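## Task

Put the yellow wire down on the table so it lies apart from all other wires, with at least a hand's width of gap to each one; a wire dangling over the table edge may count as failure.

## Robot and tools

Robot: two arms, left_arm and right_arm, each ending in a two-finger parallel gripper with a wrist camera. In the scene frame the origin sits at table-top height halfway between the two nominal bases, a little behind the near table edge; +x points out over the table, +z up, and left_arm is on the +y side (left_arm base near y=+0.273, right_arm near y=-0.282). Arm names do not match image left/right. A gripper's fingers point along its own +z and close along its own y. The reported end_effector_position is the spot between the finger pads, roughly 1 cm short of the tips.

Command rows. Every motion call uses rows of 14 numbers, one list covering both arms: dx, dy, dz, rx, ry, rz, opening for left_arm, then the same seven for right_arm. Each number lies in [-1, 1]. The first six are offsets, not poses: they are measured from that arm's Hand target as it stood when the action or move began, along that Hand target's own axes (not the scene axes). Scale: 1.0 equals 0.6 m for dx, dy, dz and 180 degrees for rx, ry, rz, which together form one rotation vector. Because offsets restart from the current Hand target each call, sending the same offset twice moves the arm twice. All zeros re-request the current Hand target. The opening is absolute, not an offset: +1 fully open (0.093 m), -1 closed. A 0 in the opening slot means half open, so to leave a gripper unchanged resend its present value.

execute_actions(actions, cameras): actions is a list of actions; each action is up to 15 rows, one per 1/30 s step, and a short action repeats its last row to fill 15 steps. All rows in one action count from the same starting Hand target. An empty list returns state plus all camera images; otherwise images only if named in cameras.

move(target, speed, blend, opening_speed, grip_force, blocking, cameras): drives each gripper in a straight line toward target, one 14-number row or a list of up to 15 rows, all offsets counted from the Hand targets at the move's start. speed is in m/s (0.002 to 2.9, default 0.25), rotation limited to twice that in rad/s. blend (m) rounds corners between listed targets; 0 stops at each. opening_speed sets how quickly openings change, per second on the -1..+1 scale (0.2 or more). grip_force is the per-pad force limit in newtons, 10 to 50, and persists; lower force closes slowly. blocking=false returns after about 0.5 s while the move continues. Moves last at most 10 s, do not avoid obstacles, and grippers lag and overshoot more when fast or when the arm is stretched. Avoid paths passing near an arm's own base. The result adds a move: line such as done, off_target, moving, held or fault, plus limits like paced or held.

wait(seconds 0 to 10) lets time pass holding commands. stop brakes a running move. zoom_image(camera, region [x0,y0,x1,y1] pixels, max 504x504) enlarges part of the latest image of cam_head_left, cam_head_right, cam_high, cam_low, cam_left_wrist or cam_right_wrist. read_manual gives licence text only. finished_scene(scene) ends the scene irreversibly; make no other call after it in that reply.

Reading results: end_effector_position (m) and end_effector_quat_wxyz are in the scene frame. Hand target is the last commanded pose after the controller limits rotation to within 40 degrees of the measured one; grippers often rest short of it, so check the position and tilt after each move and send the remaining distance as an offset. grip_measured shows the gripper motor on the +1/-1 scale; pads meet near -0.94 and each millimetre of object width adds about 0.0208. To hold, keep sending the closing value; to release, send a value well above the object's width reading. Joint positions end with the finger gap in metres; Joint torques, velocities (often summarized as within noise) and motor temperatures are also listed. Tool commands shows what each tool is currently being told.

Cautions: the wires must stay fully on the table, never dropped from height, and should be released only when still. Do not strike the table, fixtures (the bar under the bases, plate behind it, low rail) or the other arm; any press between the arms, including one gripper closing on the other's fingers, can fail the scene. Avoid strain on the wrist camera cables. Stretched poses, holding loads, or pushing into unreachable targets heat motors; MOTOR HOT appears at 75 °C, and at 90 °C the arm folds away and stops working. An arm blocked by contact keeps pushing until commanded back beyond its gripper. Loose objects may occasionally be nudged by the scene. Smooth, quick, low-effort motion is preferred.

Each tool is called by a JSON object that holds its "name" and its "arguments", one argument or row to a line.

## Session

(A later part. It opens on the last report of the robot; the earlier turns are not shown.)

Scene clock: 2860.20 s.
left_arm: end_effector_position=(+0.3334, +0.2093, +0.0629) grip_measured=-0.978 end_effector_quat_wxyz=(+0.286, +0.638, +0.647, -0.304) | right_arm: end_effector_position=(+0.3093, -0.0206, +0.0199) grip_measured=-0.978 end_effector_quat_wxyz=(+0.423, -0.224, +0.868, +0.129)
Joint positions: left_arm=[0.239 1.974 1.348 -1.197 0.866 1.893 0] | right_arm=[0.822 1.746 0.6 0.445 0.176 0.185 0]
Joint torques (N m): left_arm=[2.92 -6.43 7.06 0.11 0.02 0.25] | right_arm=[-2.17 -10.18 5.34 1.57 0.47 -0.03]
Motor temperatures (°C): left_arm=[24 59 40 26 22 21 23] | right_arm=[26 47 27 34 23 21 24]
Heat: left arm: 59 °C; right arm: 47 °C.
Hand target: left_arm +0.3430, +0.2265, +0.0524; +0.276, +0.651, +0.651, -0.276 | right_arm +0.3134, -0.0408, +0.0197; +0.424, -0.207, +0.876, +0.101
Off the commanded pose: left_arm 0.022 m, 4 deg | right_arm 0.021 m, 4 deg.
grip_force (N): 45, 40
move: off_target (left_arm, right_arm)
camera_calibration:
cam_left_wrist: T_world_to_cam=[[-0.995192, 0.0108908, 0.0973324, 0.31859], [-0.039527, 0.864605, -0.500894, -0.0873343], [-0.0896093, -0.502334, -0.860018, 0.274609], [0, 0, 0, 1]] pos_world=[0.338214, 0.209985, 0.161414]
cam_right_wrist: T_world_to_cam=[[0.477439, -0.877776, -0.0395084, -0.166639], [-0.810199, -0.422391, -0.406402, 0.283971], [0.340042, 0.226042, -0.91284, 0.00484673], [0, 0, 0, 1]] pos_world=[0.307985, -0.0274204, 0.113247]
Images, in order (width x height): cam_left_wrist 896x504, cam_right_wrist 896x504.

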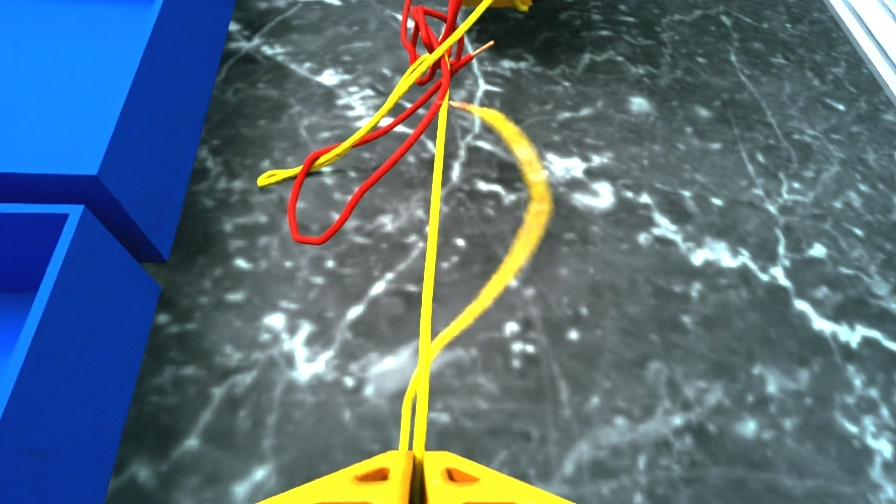

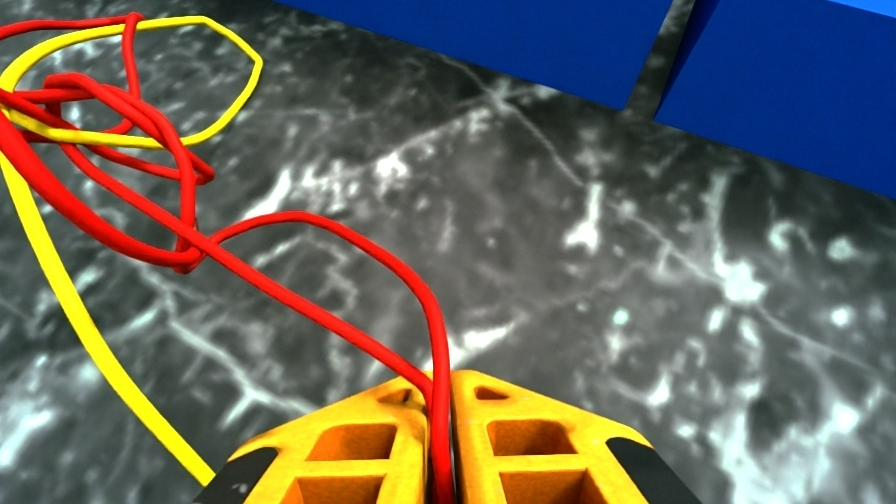

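{"name": "wait", "arguments": {
  "seconds": 0.5,
  "cameras": ["cam_left_wrist", "cam_right_wrist", "cam_high", "cam_head_left"]
}}

{"name": "zoom_image", "arguments": {
  "camera": "cam_left_wrist",
  "region": [230, 0, 590, 300]
}}

{"name": "zoom_image", "arguments": {
  "camera": "cam_high",
  "region": [240, 80, 420, 220]
}}

Scene clock: 2876.63 s.
left_arm: end_effector_position=(+0.3334, +0.2094, +0.0629) grip_measured=-0.978 end_effector_quat_wxyz=(+0.285, +0.638, +0.647, -0.304) | right_arm: end_effector_position=(+0.3093, -0.0206, +0.0199) grip_measured=-0.978 end_effector_quat_wxyz=(+0.423, -0.224, +0.868, +0.129)
Joint positions: left_arm=[0.239 1.974 1.348 -1.197 0.866 1.893 0] | right_arm=[0.822 1.746 0.6 0.445 0.176 0.185 0]
Joint torques (N m): left_arm=[2.91 -6.43 7.08 0.11 0.04 0.24] | right_arm=[-2.18 -10.19 5.35 1.58 0.47 -0.03]
Motor temperatures (°C): left_arm=[23 59 38 26 22 21 23] | right_arm=[26 44 26 34 23 21 24]
Heat: left arm: 59 °C; right arm: 44 °C.
Hand target: left_arm +0.3430, +0.2265, +0.0524; +0.276, +0.651, +0.651, -0.276 | right_arm +0.3134, -0.0408, +0.0197; +0.424, -0.207, +0.876, +0.101
Tool commands: left_gripper/opening=-1.0 right_gripper/opening=-1.0
Off the commanded pose: left_arm 0.022 m, 4 deg | right_arm 0.021 m, 4 deg.
grip_force (N): 45, 40
wait: 0.50 s; at rest from the start
camera_calibration:
cam_left_wrist: T_world_to_cam=[[-0.995183, 0.0109098, 0.0974282, 0.318577], [-0.0395307, 0.864763, -0.500621, -0.0874606], [-0.089714, -0.502061, -0.860166, 0.274525], [0, 0, 0, 1]] pos_world=[0.338214, 0.209985, 0.161314]
cam_right_wrist: T_world_to_cam=[[0.477838, -0.877589, -0.0388308, -0.166784], [-0.809878, -0.422987, -0.406422, 0.283778], [0.340247, 0.225652, -0.91286, 0.00480966], [0, 0, 0, 1]] pos_world=[0.307885, -0.0274186, 0.113248]
Images, in order (width x height): cam_head_left 504x504, cam_high 504x504, cam_left_wrist 896x504, cam_right_wrist 896x504.

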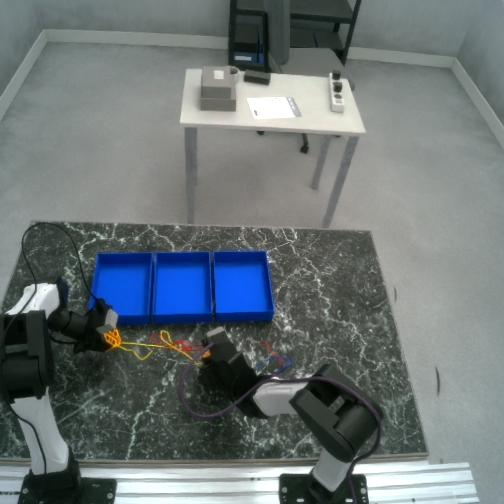

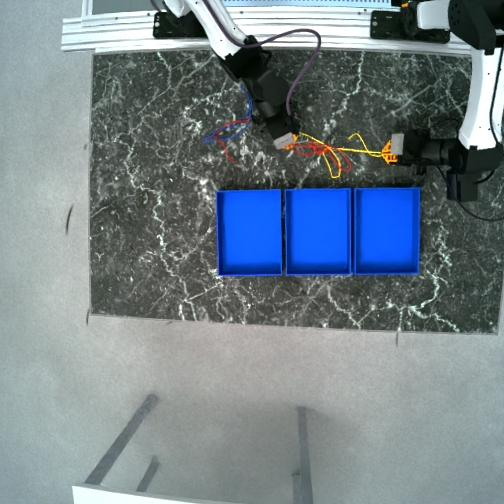

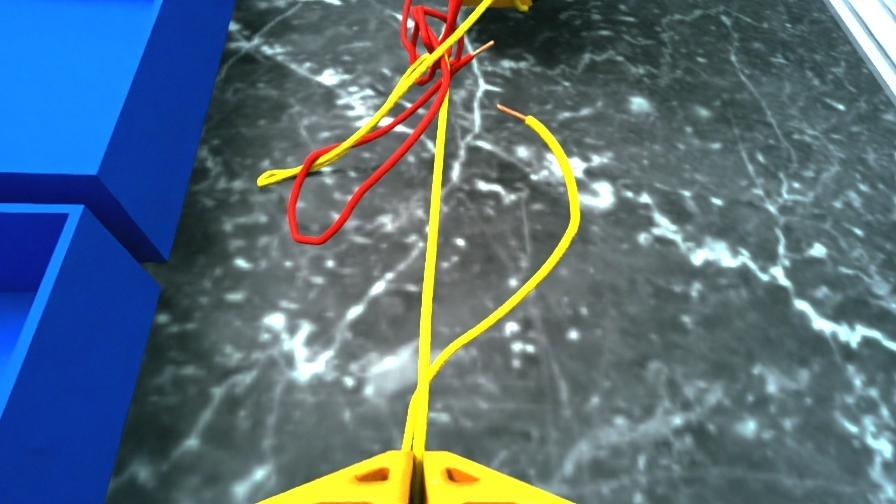

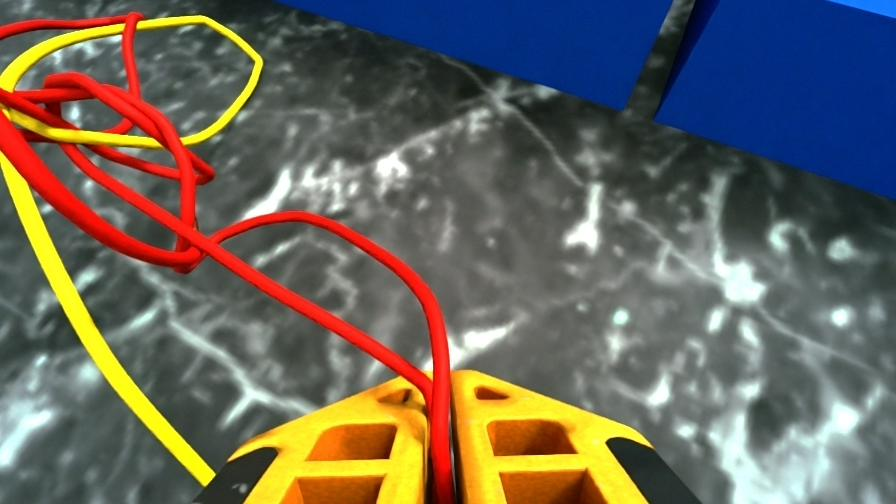

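Scaled by 1.400.

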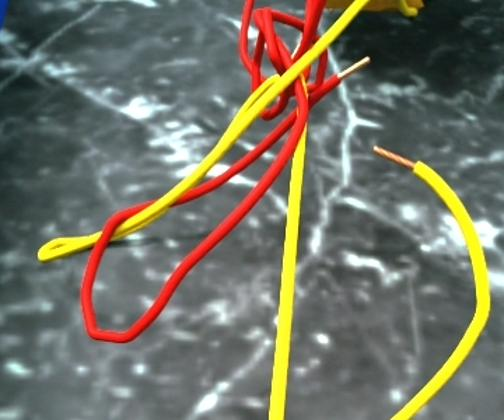

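Scaled by 2.800.

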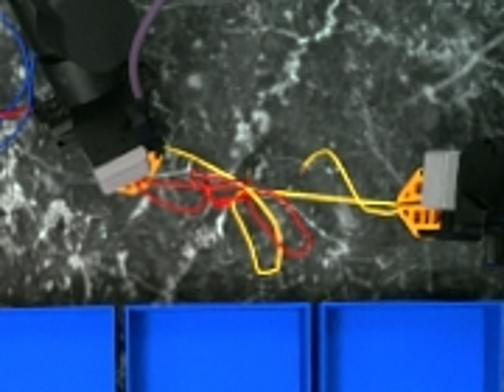

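{"name": "move", "arguments": {
  "target": [0,0,0,0,0,0,-1, -0.01925,-0.1487,-0.11,0,0,0,-1],
  "speed": 0.1,
  "cameras": ["cam_left_wrist", "cam_right_wrist", "cam_high"]
}}

{"name": "zoom_image", "arguments": {
  "camera": "cam_high",
  "region": [190, 80, 420, 220]
}}

Scene clock: 2911.17 s.
left_arm: end_effector_position=(+0.3370, +0.2201, +0.0593) grip_measured=-0.978 end_effector_quat_wxyz=(+0.279, +0.644, +0.653, -0.285) | right_arm: end_effector_position=(+0.3150, -0.1397, +0.0662) grip_measured=-0.978 end_effector_quat_wxyz=(+0.421, -0.203, +0.879, +0.098)
Joint positions: left_arm=[0.256 1.974 1.355 -1.181 0.83 1.894 0] | right_arm=[0.459 1.328 0.486 0.131 -0.029 -0.033 0]
Joint torques (N m): left_arm=[1.17 -6.32 6.61 -0.02 0.38 0.24] | right_arm=[-0.76 -6.67 8.01 1.83 -0.13 -0.09]
Motor temperatures (°C): left_arm=[23 59 37 26 22 21 23] | right_arm=[26 42 26 35 23 21 24]
Heat: left arm: 59 °C; right arm: 42 °C.
Hand target: left_arm +0.3430, +0.2264, +0.0524; +0.276, +0.651, +0.651, -0.276 | right_arm +0.3135, -0.1406, +0.0696; +0.424, -0.207, +0.876, +0.101
Off the commanded pose: left_arm 0.011 m, 1 deg | right_arm 0.004 m, 1 deg.
grip_force (N): 45, 40
move: off_target (left_arm)
camera_calibration:
cam_left_wrist: T_world_to_cam=[[-0.99661, 0.000292462, 0.082266, 0.326131], [-0.0382627, 0.883601, -0.466675, -0.105003], [-0.0728268, -0.46824, -0.880595, 0.26528], [0, 0, 0, 1]] pos_world=[0.340327, 0.2169, 0.157773]
cam_right_wrist: T_world_to_cam=[[0.418442, -0.908231, -0.00480035, -0.260008], [-0.838308, -0.384182, -0.386838, 0.269947], [0.349494, 0.165893, -0.922135, 0.0613794], [0, 0, 0, 1]] pos_world=[0.313645, -0.142621, 0.159778]
Images, in order (width x height): cam_high 504x504, cam_left_wrist 896x504, cam_right_wrist 896x504.

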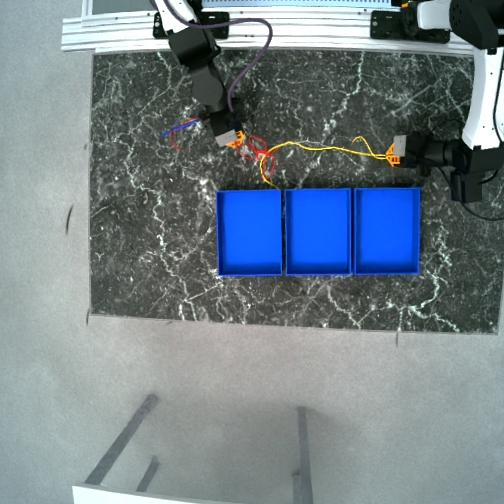

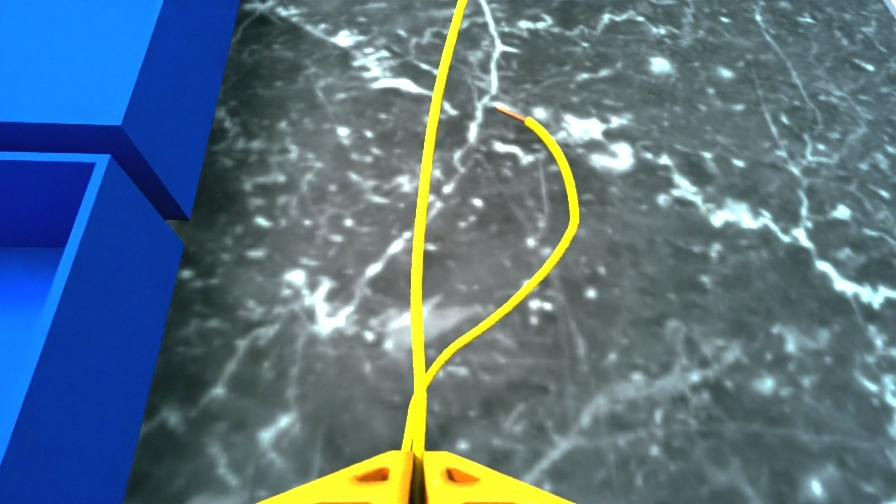

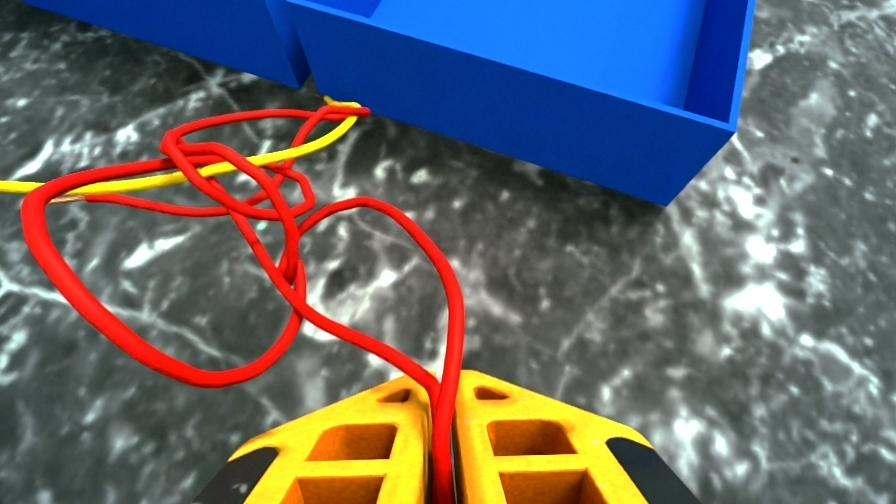

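Scaled by 2.191.

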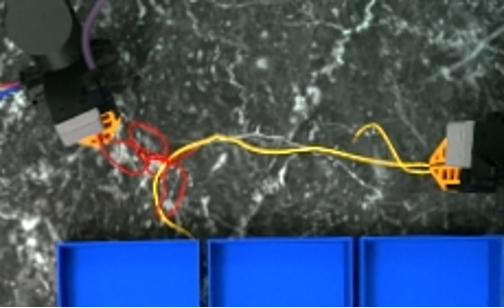

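{"name": "zoom_image", "arguments": {
  "camera": "cam_right_wrist",
  "region": [0, 70, 400, 330]
}}

Scaled by 1.260.

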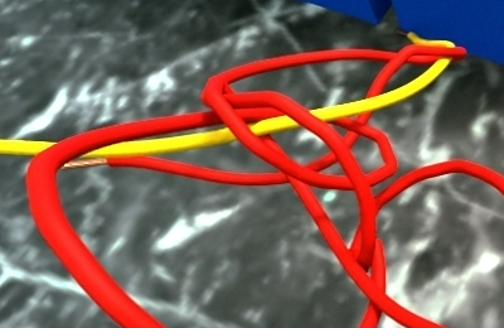

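{"name": "move", "arguments": {
  "target": [0,0,0,0,0,0,-1, 0.0369,-0.119,-0.0467,0,0,0,-1],
  "speed": 0.12,
  "cameras": ["cam_left_wrist", "cam_right_wrist", "cam_high"]
}}

{"name": "zoom_image", "arguments": {
  "camera": "cam_high",
  "region": [130, 80, 420, 220]
}}

Scene clock: 2938.47 s.
left_arm: end_effector_position=(+0.3370, +0.2201, +0.0592) grip_measured=-0.978 end_effector_quat_wxyz=(+0.279, +0.644, +0.653, -0.285) | right_arm: end_effector_position=(+0.3145, -0.2203, +0.0652) grip_measured=-0.978 end_effector_quat_wxyz=(+0.418, -0.202, +0.880, +0.098)
Joint positions: left_arm=[0.256 1.974 1.355 -1.181 0.829 1.894 0] | right_arm=[0.086 1.239 0.447 0.032 -0.308 -0.283 0]
Joint torques (N m): left_arm=[1.16 -6.31 6.63 -0.02 0.38 0.25] | right_arm=[-0.81 -5.72 8.4 1.76 -0.29 -0.13]
Motor temperatures (°C): left_arm=[23 58 38 26 22 21 23] | right_arm=[25 40 27 36 23 21 24]
Heat: left arm: 58 °C; right arm: 40 °C.
Hand target: left_arm +0.3429, +0.2265, +0.0524; +0.276, +0.651, +0.651, -0.276 | right_arm +0.3136, -0.2203, +0.0695; +0.424, -0.207, +0.876, +0.101
Off the commanded pose: left_arm 0.011 m, 1 deg | right_arm 0.004 m, 1 deg.
grip_force (N): 45, 40
move: off_target (left_arm)
camera_calibration:
cam_left_wrist: T_world_to_cam=[[-0.996603, 0.000301495, 0.0823549, 0.326013], [-0.03827, 0.88377, -0.466353, -0.105092], [-0.0729234, -0.467921, -0.880757, 0.265262], [0, 0, 0, 1]] pos_world=[0.340227, 0.216901, 0.157772]
cam_right_wrist: T_world_to_cam=[[0.416581, -0.909058, -0.00862657, -0.332353], [-0.841525, -0.382009, -0.381975, 0.239375], [0.343942, 0.166383, -0.924133, 0.075971], [0, 0, 0, 1]] pos_world=[0.313762, -0.223325, 0.158775]
Images, in order (width x height): cam_high 504x504, cam_left_wrist 896x504, cam_right_wrist 896x504.

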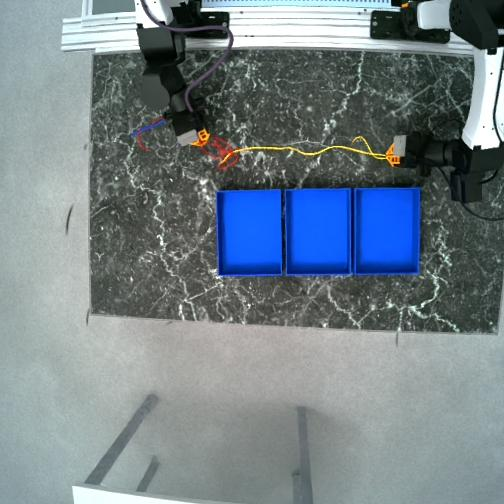

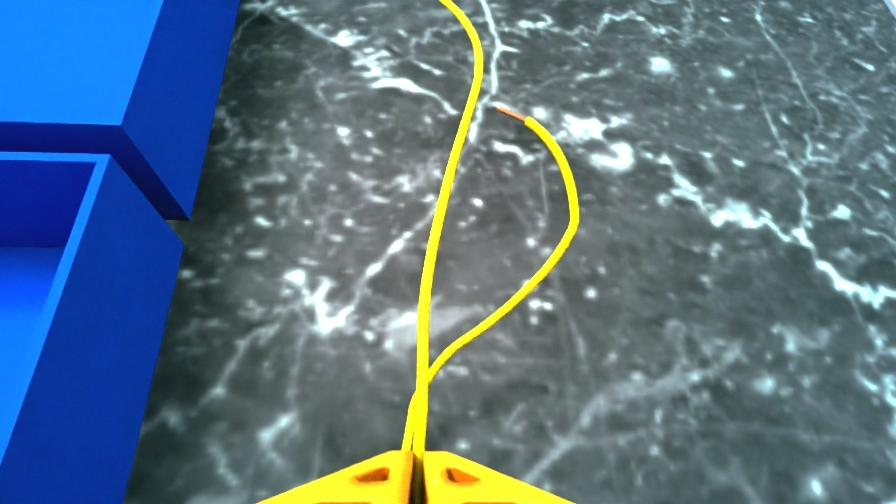

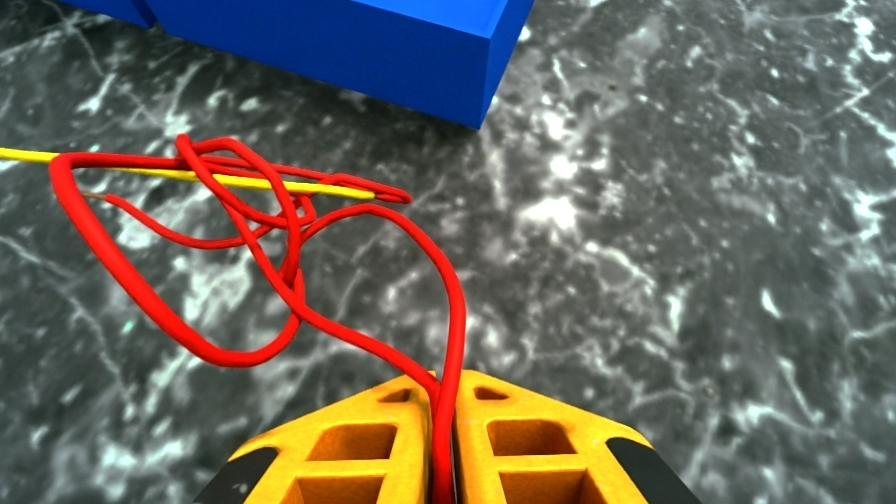

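Scaled by 1.738.

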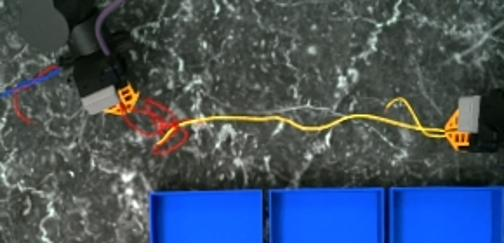

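{"name": "move", "arguments": {
  "target": [0.2147,0.0117,-0.241,-0.26,0,-0.2506,-1, 0,0,0,0,0,0,-1],
  "speed": 0.18,
  "cameras": ["cam_left_wrist", "cam_right_wrist", "cam_high"]
}}

{"name": "zoom_image", "arguments": {
  "camera": "cam_high",
  "region": [110, 80, 504, 220]
}}

Scene clock: 3057.17 s.
left_arm: end_effector_position=(+0.3519, +0.4156, +0.0542) grip_measured=-0.978 end_effector_quat_wxyz=(+0.379, +0.204, +0.897, -0.101) | right_arm: end_effector_position=(+0.3132, -0.2189, +0.0647) grip_measured=-0.978 end_effector_quat_wxyz=(+0.416, -0.204, +0.880, +0.104)
Joint positions: left_arm=[0.738 1.75 0.998 -0.435 0.772 0.988 0] | right_arm=[0.084 1.239 0.447 0.027 -0.32 -0.286 0]
Joint torques (N m): left_arm=[1.11 -9.54 4.77 1.31 0.33 -0.1] | right_arm=[-0.69 -5.71 8.42 1.79 -0.18 -0.1]
Motor temperatures (°C): left_arm=[23 58 38 26 22 21 23] | right_arm=[25 35 29 40 22 21 24]
Heat: left arm: 58 °C; right arm: 40 °C.
Hand target: left_arm +0.3499, +0.4200, +0.0602; +0.382, +0.199, +0.899, -0.084 | right_arm +0.3136, -0.2203, +0.0695; +0.424, -0.207, +0.876, +0.101
Off the commanded pose: left_arm 0.008 m, 2 deg | right_arm 0.005 m, 1 deg.
grip_force (N): 45, 40
move: done
camera_calibration:
cam_left_wrist: T_world_to_cam=[[-0.446349, -0.889812, 0.0949037, 0.516919], [-0.815485, 0.360797, -0.452558, 0.210461], [0.368451, -0.279391, -0.88667, 0.119955], [0, 0, 0, 1]] pos_world=[0.358157, 0.417541, 0.152549]
cam_right_wrist: T_world_to_cam=[[0.424903, -0.905087, -0.0165754, -0.331784], [-0.839846, -0.38731, -0.380329, 0.236859], [0.337811, 0.175524, -0.924703, 0.0796841], [0, 0, 0, 1]] pos_world=[0.312983, -0.222541, 0.158269]
Images, in order (width x height): cam_high 504x504, cam_left_wrist 896x504, cam_right_wrist 896x504.

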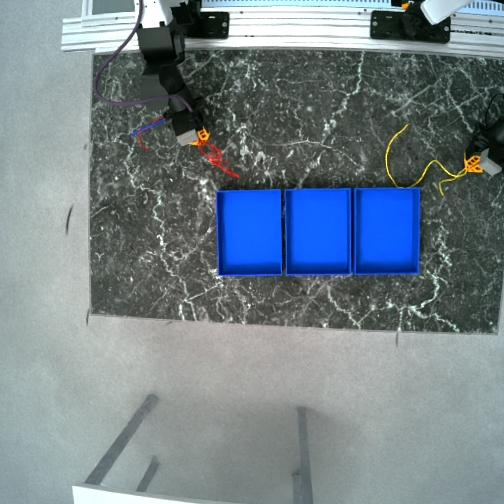

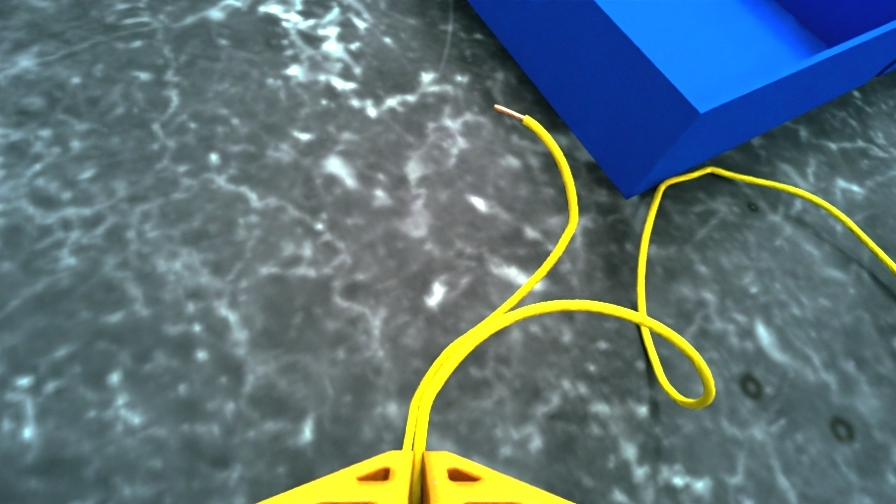

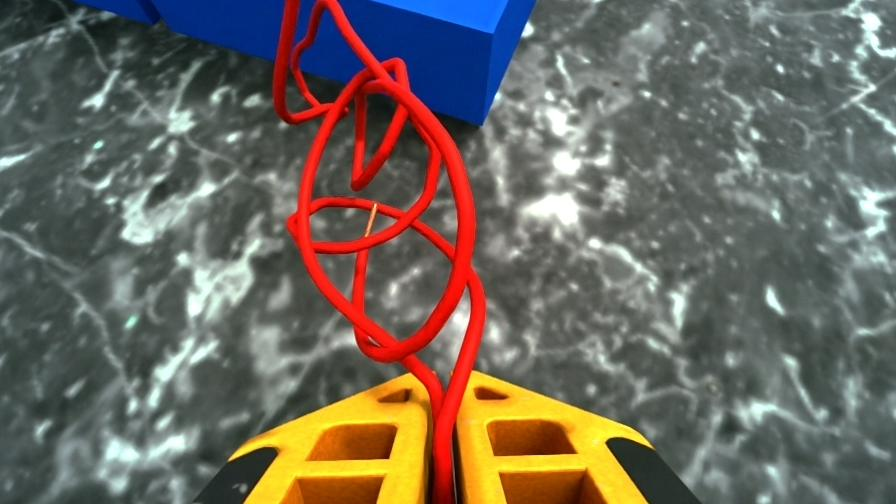

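Scaled by 1.279.

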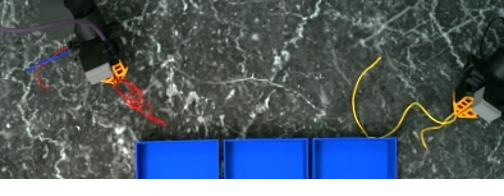

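{"name": "move", "arguments": {
  "target": [0.0456,0,0.04395,0,0,0,-1, 0.0556,0,0.0439,0,0,0,-1],
  "speed": 0.06,
  "cameras": ["cam_left_wrist", "cam_right_wrist", "cam_high", "cam_head_right"]
}}

{"name": "zoom_image", "arguments": {
  "camera": "cam_high",
  "region": [110, 80, 280, 210]
}}

Scene clock: 3084.90 s.
left_arm: end_effector_position=(+0.3536, +0.4183, +0.0341) grip_measured=-0.978 end_effector_quat_wxyz=(+0.394, +0.211, +0.891, -0.081) | right_arm: end_effector_position=(+0.3111, -0.2194, +0.0275) grip_measured=-0.978 end_effector_quat_wxyz=(+0.417, -0.204, +0.880, +0.102)
Joint positions: left_arm=[0.738 1.779 0.919 -0.27 0.771 0.981 0] | right_arm=[0.081 1.369 0.343 0.262 -0.32 -0.289 0]
Joint torques (N m): left_arm=[0.64 -5.46 4.63 1.4 0.32 -0.07] | right_arm=[-0.72 -3.28 7.04 2.14 -0.21 -0.11]
Motor temperatures (°C): left_arm=[23 60 36 27 22 21 23] | right_arm=[25 34 29 41 22 21 24]
Heat: left arm: 60 °C; right arm: 41 °C.
Hand target: left_arm +0.3499, +0.4200, +0.0222; +0.382, +0.199, +0.899, -0.084 | right_arm +0.3136, -0.2203, +0.0270; +0.424, -0.207, +0.876, +0.101
Off the commanded pose: left_arm 0.013 m, 2 deg | right_arm 0.003 m, 1 deg.
grip_force (N): 45, 40
move: off_target (left_arm)
camera_calibration:
cam_left_wrist: T_world_to_cam=[[-0.446925, -0.893336, 0.0470103, 0.525251], [-0.797549, 0.3741, -0.47325, 0.190512], [0.405184, -0.249, -0.879673, 0.0763098], [0, 0, 0, 1]] pos_world=[0.355771, 0.416955, 0.132596]
cam_right_wrist: T_world_to_cam=[[0.42316, -0.905947, -0.0140057, -0.331781], [-0.839925, -0.386431, -0.381046, 0.221013], [0.339795, 0.173007, -0.92445, 0.0448934], [0, 0, 0, 1]] pos_world=[0.310776, -0.222936, 0.121071]
Images, in order (width x height): cam_head_right 504x504, cam_high 504x504, cam_left_wrist 896x504, cam_right_wrist 896x504.

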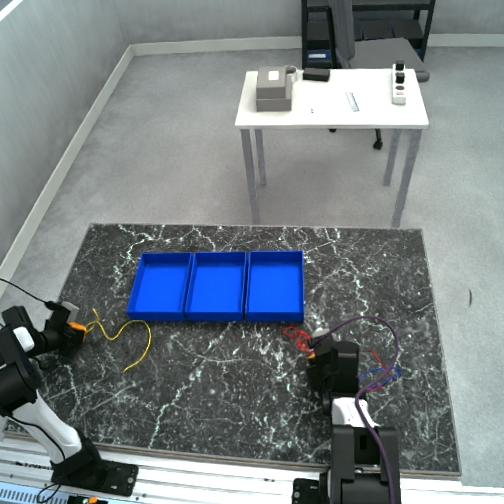

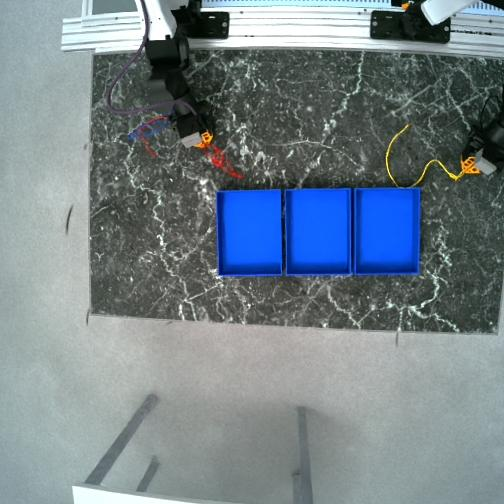

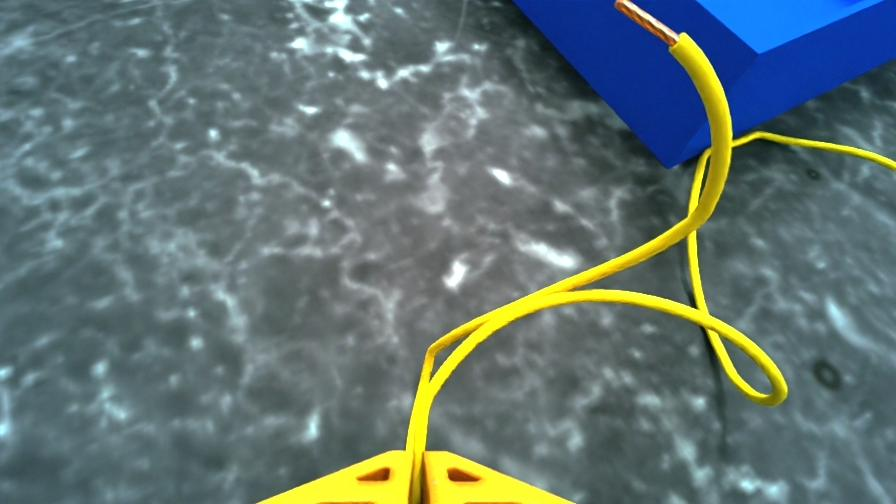

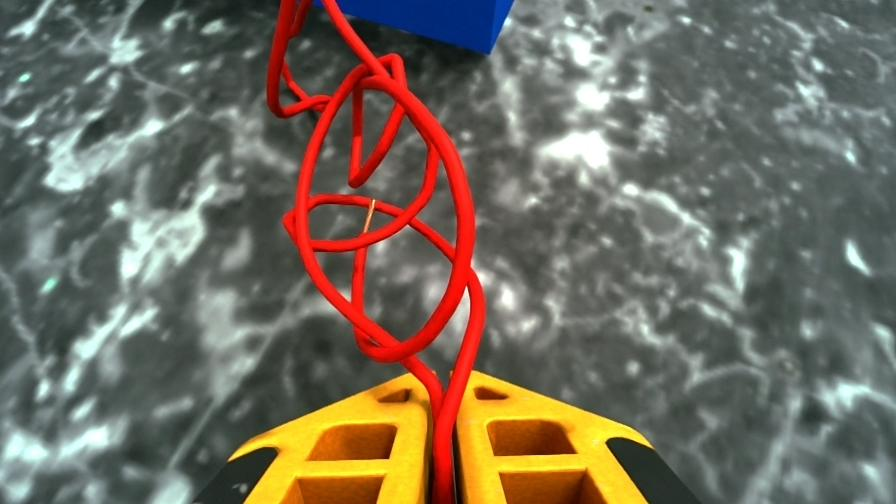

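Scaled by 2.965.

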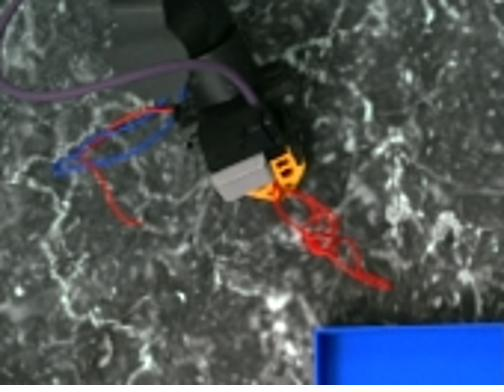

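{"name": "move", "arguments": {
  "target": [
    [0.0132,0,0.0127,0,0,0,-1, 0.00785,0,0.0062,0,0,0,-1],
    [0.0132,0,0.0127,0,0,0,-0.3, 0.00785,0,0.0062,0,0,0,-0.3],
    [0.0132,0,-0.0873,0,0,0,-0.3, 0.00785,0,-0.0938,0,0,0,-0.3]
  ],
  "speed": [0.05, 0.05, 0.08],
  "opening_speed": 1.0,
  "cameras": ["cam_left_wrist", "cam_right_wrist", "cam_high", "cam_head_right"]
}}

{"name": "zoom_image", "arguments": {
  "camera": "cam_high",
  "region": [110, 80, 504, 220]
}}

Scene clock: 3125.80 s.
left_arm: end_effector_position=(+0.3071, +0.4328, +0.0385) grip_measured=-0.302 end_effector_quat_wxyz=(+0.369, +0.188, +0.905, -0.099) | right_arm: end_effector_position=(+0.2715, -0.2413, +0.0542) grip_measured=-0.301 end_effector_quat_wxyz=(+0.418, -0.203, +0.880, +0.101)
Joint positions: left_arm=[0.87 1.732 0.922 -0.502 0.789 1.134 0.031] | right_arm=[-0.041 1.032 0.31 -0.071 -0.404 -0.378 0.031]
Joint torques (N m): left_arm=[1.16 -8.65 7.15 0.76 0.65 0.25] | right_arm=[-0.76 -3.84 8.92 1.69 -0.29 -0.11]
Motor temperatures (°C): left_arm=[23 57 35 28 22 21 23] | right_arm=[25 33 30 40 22 21 24]
Heat: left arm: 57 °C; right arm: 40 °C.
Hand target: left_arm +0.3108, +0.4383, +0.0528; +0.382, +0.199, +0.899, -0.084 | right_arm +0.2716, -0.2415, +0.0583; +0.424, -0.207, +0.876, +0.101
Off the commanded pose: left_arm 0.016 m, 3 deg | right_arm 0.004 m, 1 deg.
grip_force (N): 45, 40
move: off_target (left_arm); target 2's new opening was sent with left_arm's hand 0.015 m and 2 deg from that target
camera_calibration:
cam_left_wrist: T_world_to_cam=[[-0.417484, -0.902117, 0.109052, 0.509635], [-0.837337, 0.335309, -0.43178, 0.17751], [0.35295, -0.271575, -0.895362, 0.129051], [0, 0, 0, 1]] pos_world=[0.315851, 0.435277, 0.136616]
cam_right_wrist: T_world_to_cam=[[0.419395, -0.907724, -0.0120448, -0.333881], [-0.840469, -0.383239, -0.383067, 0.190507], [0.343103, 0.17078, -0.923642, 0.0853328], [0, 0, 0, 1]] pos_world=[0.270865, -0.244635, 0.147772]
Images, in order (width x height): cam_head_right 504x504, cam_high 504x504, cam_left_wrist 896x504, cam_right_wrist 896x504.

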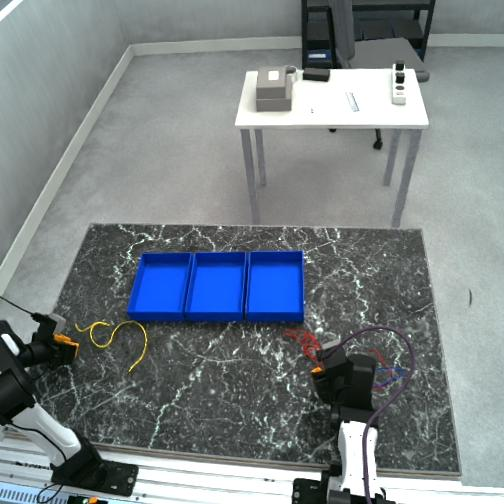

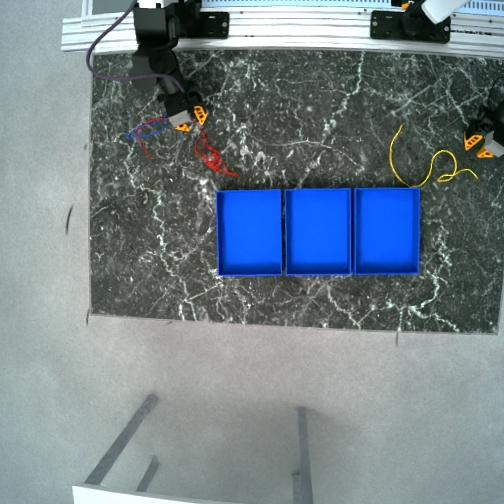

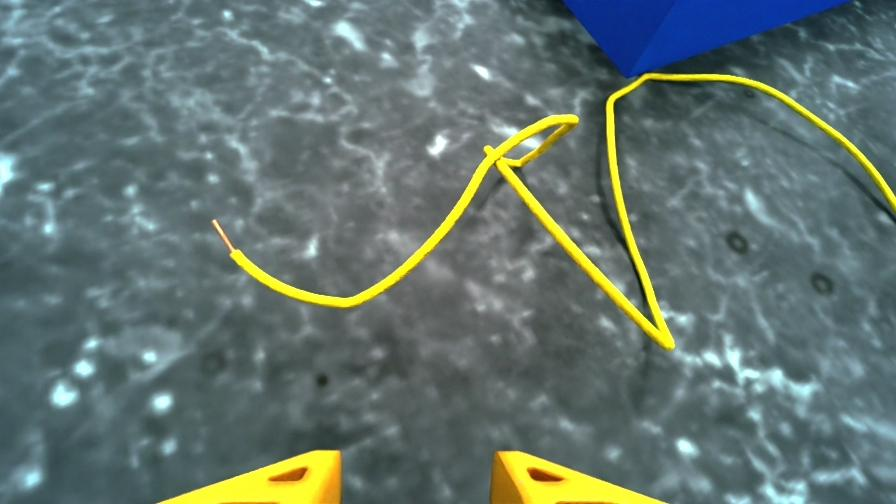

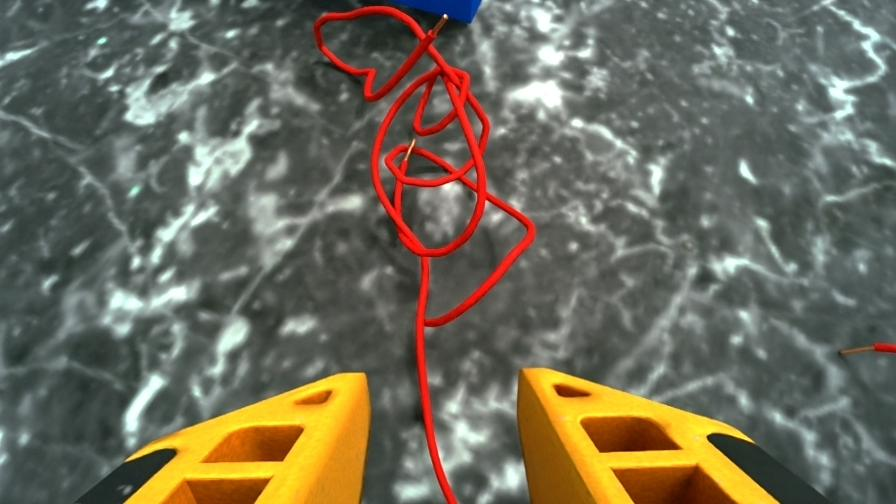

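Scaled by 1.279.

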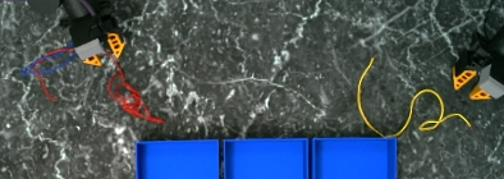

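{"name": "move", "arguments": {
  "target": [0,0,-0.05,0,0,0,-0.3, 0,0,-0.13,0,0,0,-0.3],
  "speed": 0.15,
  "cameras": ["cam_right_wrist", "cam_high", "cam_left_wrist"]
}}

{"name": "zoom_image", "arguments": {
  "camera": "cam_high",
  "region": [80, 60, 300, 210]
}}

Scene clock: 3142.87 s.
left_arm: end_effector_position=(+0.2881, +0.4418, +0.0593) grip_measured=-0.302 end_effector_quat_wxyz=(+0.369, +0.188, +0.904, -0.101) | right_arm: end_effector_position=(+0.2134, -0.2676, +0.0936) grip_measured=-0.301 end_effector_quat_wxyz=(+0.412, -0.200, +0.883, +0.105)
Joint positions: left_arm=[0.943 1.692 0.972 -0.669 0.808 1.238 0.031] | right_arm=[-0.322 0.681 0.413 -0.656 -0.589 -0.616 0.031]
Joint torques (N m): left_arm=[1.2 -8.43 7.34 0.61 0.67 0.25] | right_arm=[-0.8 -0.5 12.23 1.44 -0.43 -0.12]
Motor temperatures (°C): left_arm=[23 60 36 28 22 21 22] | right_arm=[25 32 32 39 22 21 23]
Heat: left arm: 60 °C; right arm: 39 °C.
Hand target: left_arm +0.2912, +0.4473, +0.0737; +0.382, +0.199, +0.899, -0.084 | right_arm +0.2168, -0.2689, +0.1066; +0.424, -0.207, +0.876, +0.101
Off the commanded pose: left_arm 0.016 m, 3 deg | right_arm 0.014 m, 2 deg.
grip_force (N): 45, 40
move: off_target (left_arm, right_arm)
camera_calibration:
cam_left_wrist: T_world_to_cam=[[-0.418635, -0.901214, 0.112066, 0.507276], [-0.836845, 0.334883, -0.433063, 0.167753], [0.352753, -0.275077, -0.89437, 0.158455], [0, 0, 0, 1]] pos_world=[0.296851, 0.444574, 0.157517]
cam_right_wrist: T_world_to_cam=[[0.418217, -0.908003, -0.0250226, -0.331611], [-0.847223, -0.379991, -0.371242, 0.14779], [0.32758, 0.176459, -0.928199, 0.151363], [0, 0, 0, 1]] pos_world=[0.214313, -0.271654, 0.187063]
Images, in order (width x height): cam_high 504x504, cam_left_wrist 896x504, cam_right_wrist 896x504.

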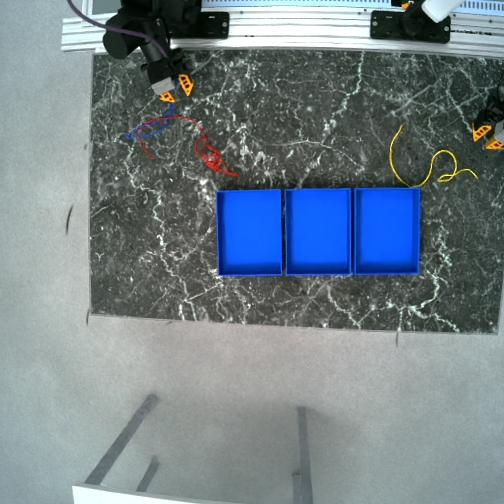

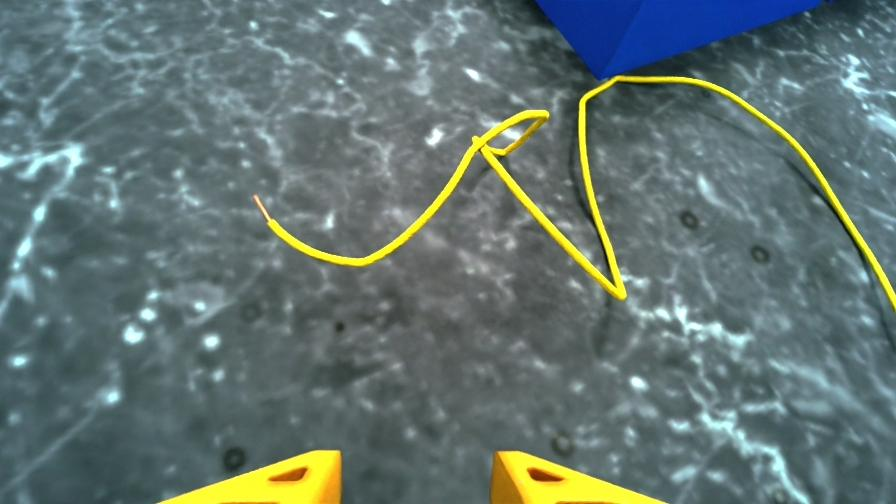

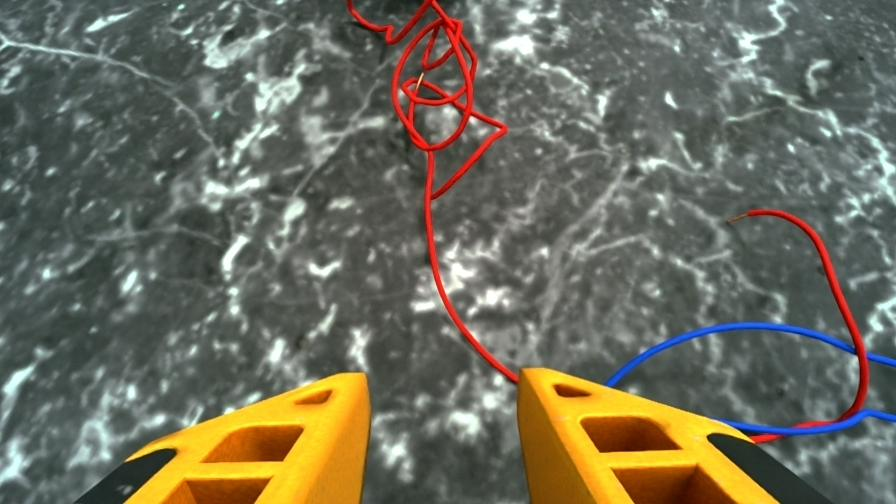

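Scaled by 2.291.

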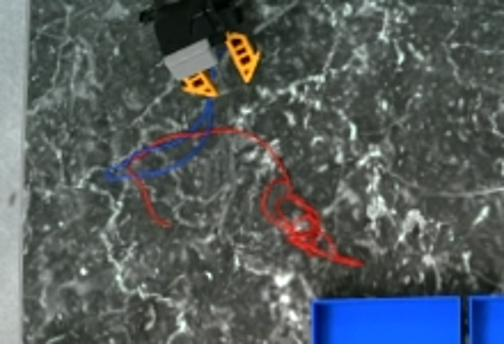

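{"name": "wait", "arguments": {
  "seconds": 0.1,
  "cameras": ["cam_head_right", "cam_head_left"]
}}

{"name": "zoom_image", "arguments": {
  "camera": "cam_head_right",
  "region": [270, 310, 470, 470]
}}

{"name": "zoom_image", "arguments": {
  "camera": "cam_head_left",
  "region": [200, 300, 440, 480]
}}

Scene clock: 3157.37 s.
left_arm: end_effector_position=(+0.2881, +0.4418, +0.0593) grip_measured=-0.302 end_effector_quat_wxyz=(+0.369, +0.188, +0.904, -0.101) | right_arm: end_effector_position=(+0.2133, -0.2676, +0.0935) grip_measured=-0.301 end_effector_quat_wxyz=(+0.412, -0.200, +0.883, +0.105)
Joint positions: left_arm=[0.943 1.692 0.972 -0.669 0.808 1.238 0.031] | right_arm=[-0.322 0.681 0.413 -0.657 -0.589 -0.616 0.031]
Joint torques (N m): left_arm=[1.2 -8.44 7.32 0.61 0.67 0.25] | right_arm=[-0.81 -0.51 12.21 1.44 -0.43 -0.13]
Motor temperatures (°C): left_arm=[23 62 36 27 23 21 22] | right_arm=[25 32 33 38 22 21 23]
Heat: left arm: 62 °C; right arm: 38 °C.
Hand target: left_arm +0.2912, +0.4473, +0.0737; +0.382, +0.199, +0.899, -0.084 | right_arm +0.2169, -0.2690, +0.1066; +0.424, -0.207, +0.876, +0.101
Tool commands: left_gripper/opening=-0.3 right_gripper/opening=-0.3
Off the commanded pose: left_arm 0.016 m, 3 deg | right_arm 0.014 m, 2 deg.
grip_force (N): 45, 40
wait: 0.10 s; at rest from the start
Images, in order (width x height): cam_head_left 504x504, cam_head_right 504x504.

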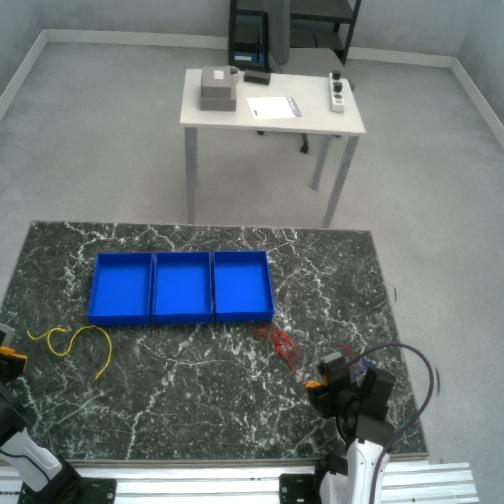

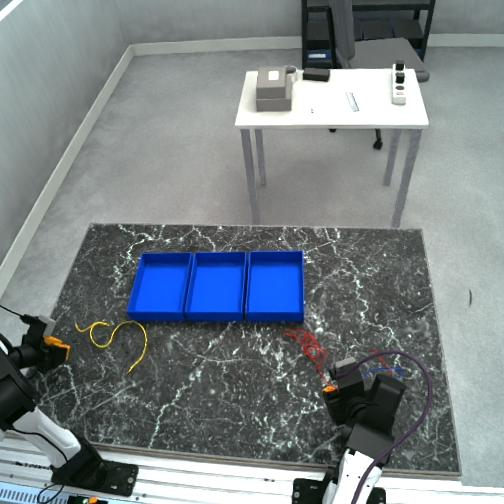

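Scaled by 2.520.

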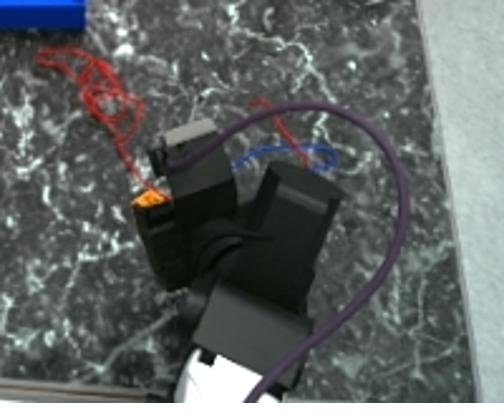

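Scaled by 2.100.

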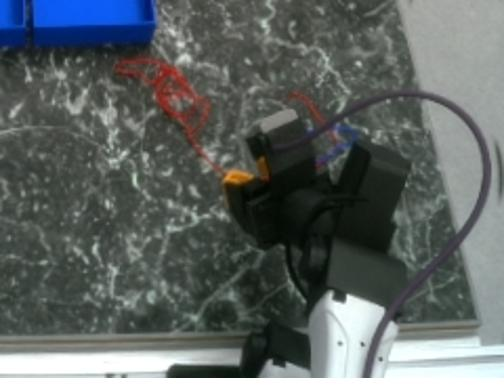

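{"name": "finished_scene", "arguments": {
  "scene": 2
}}

The scene is finished: the task was done.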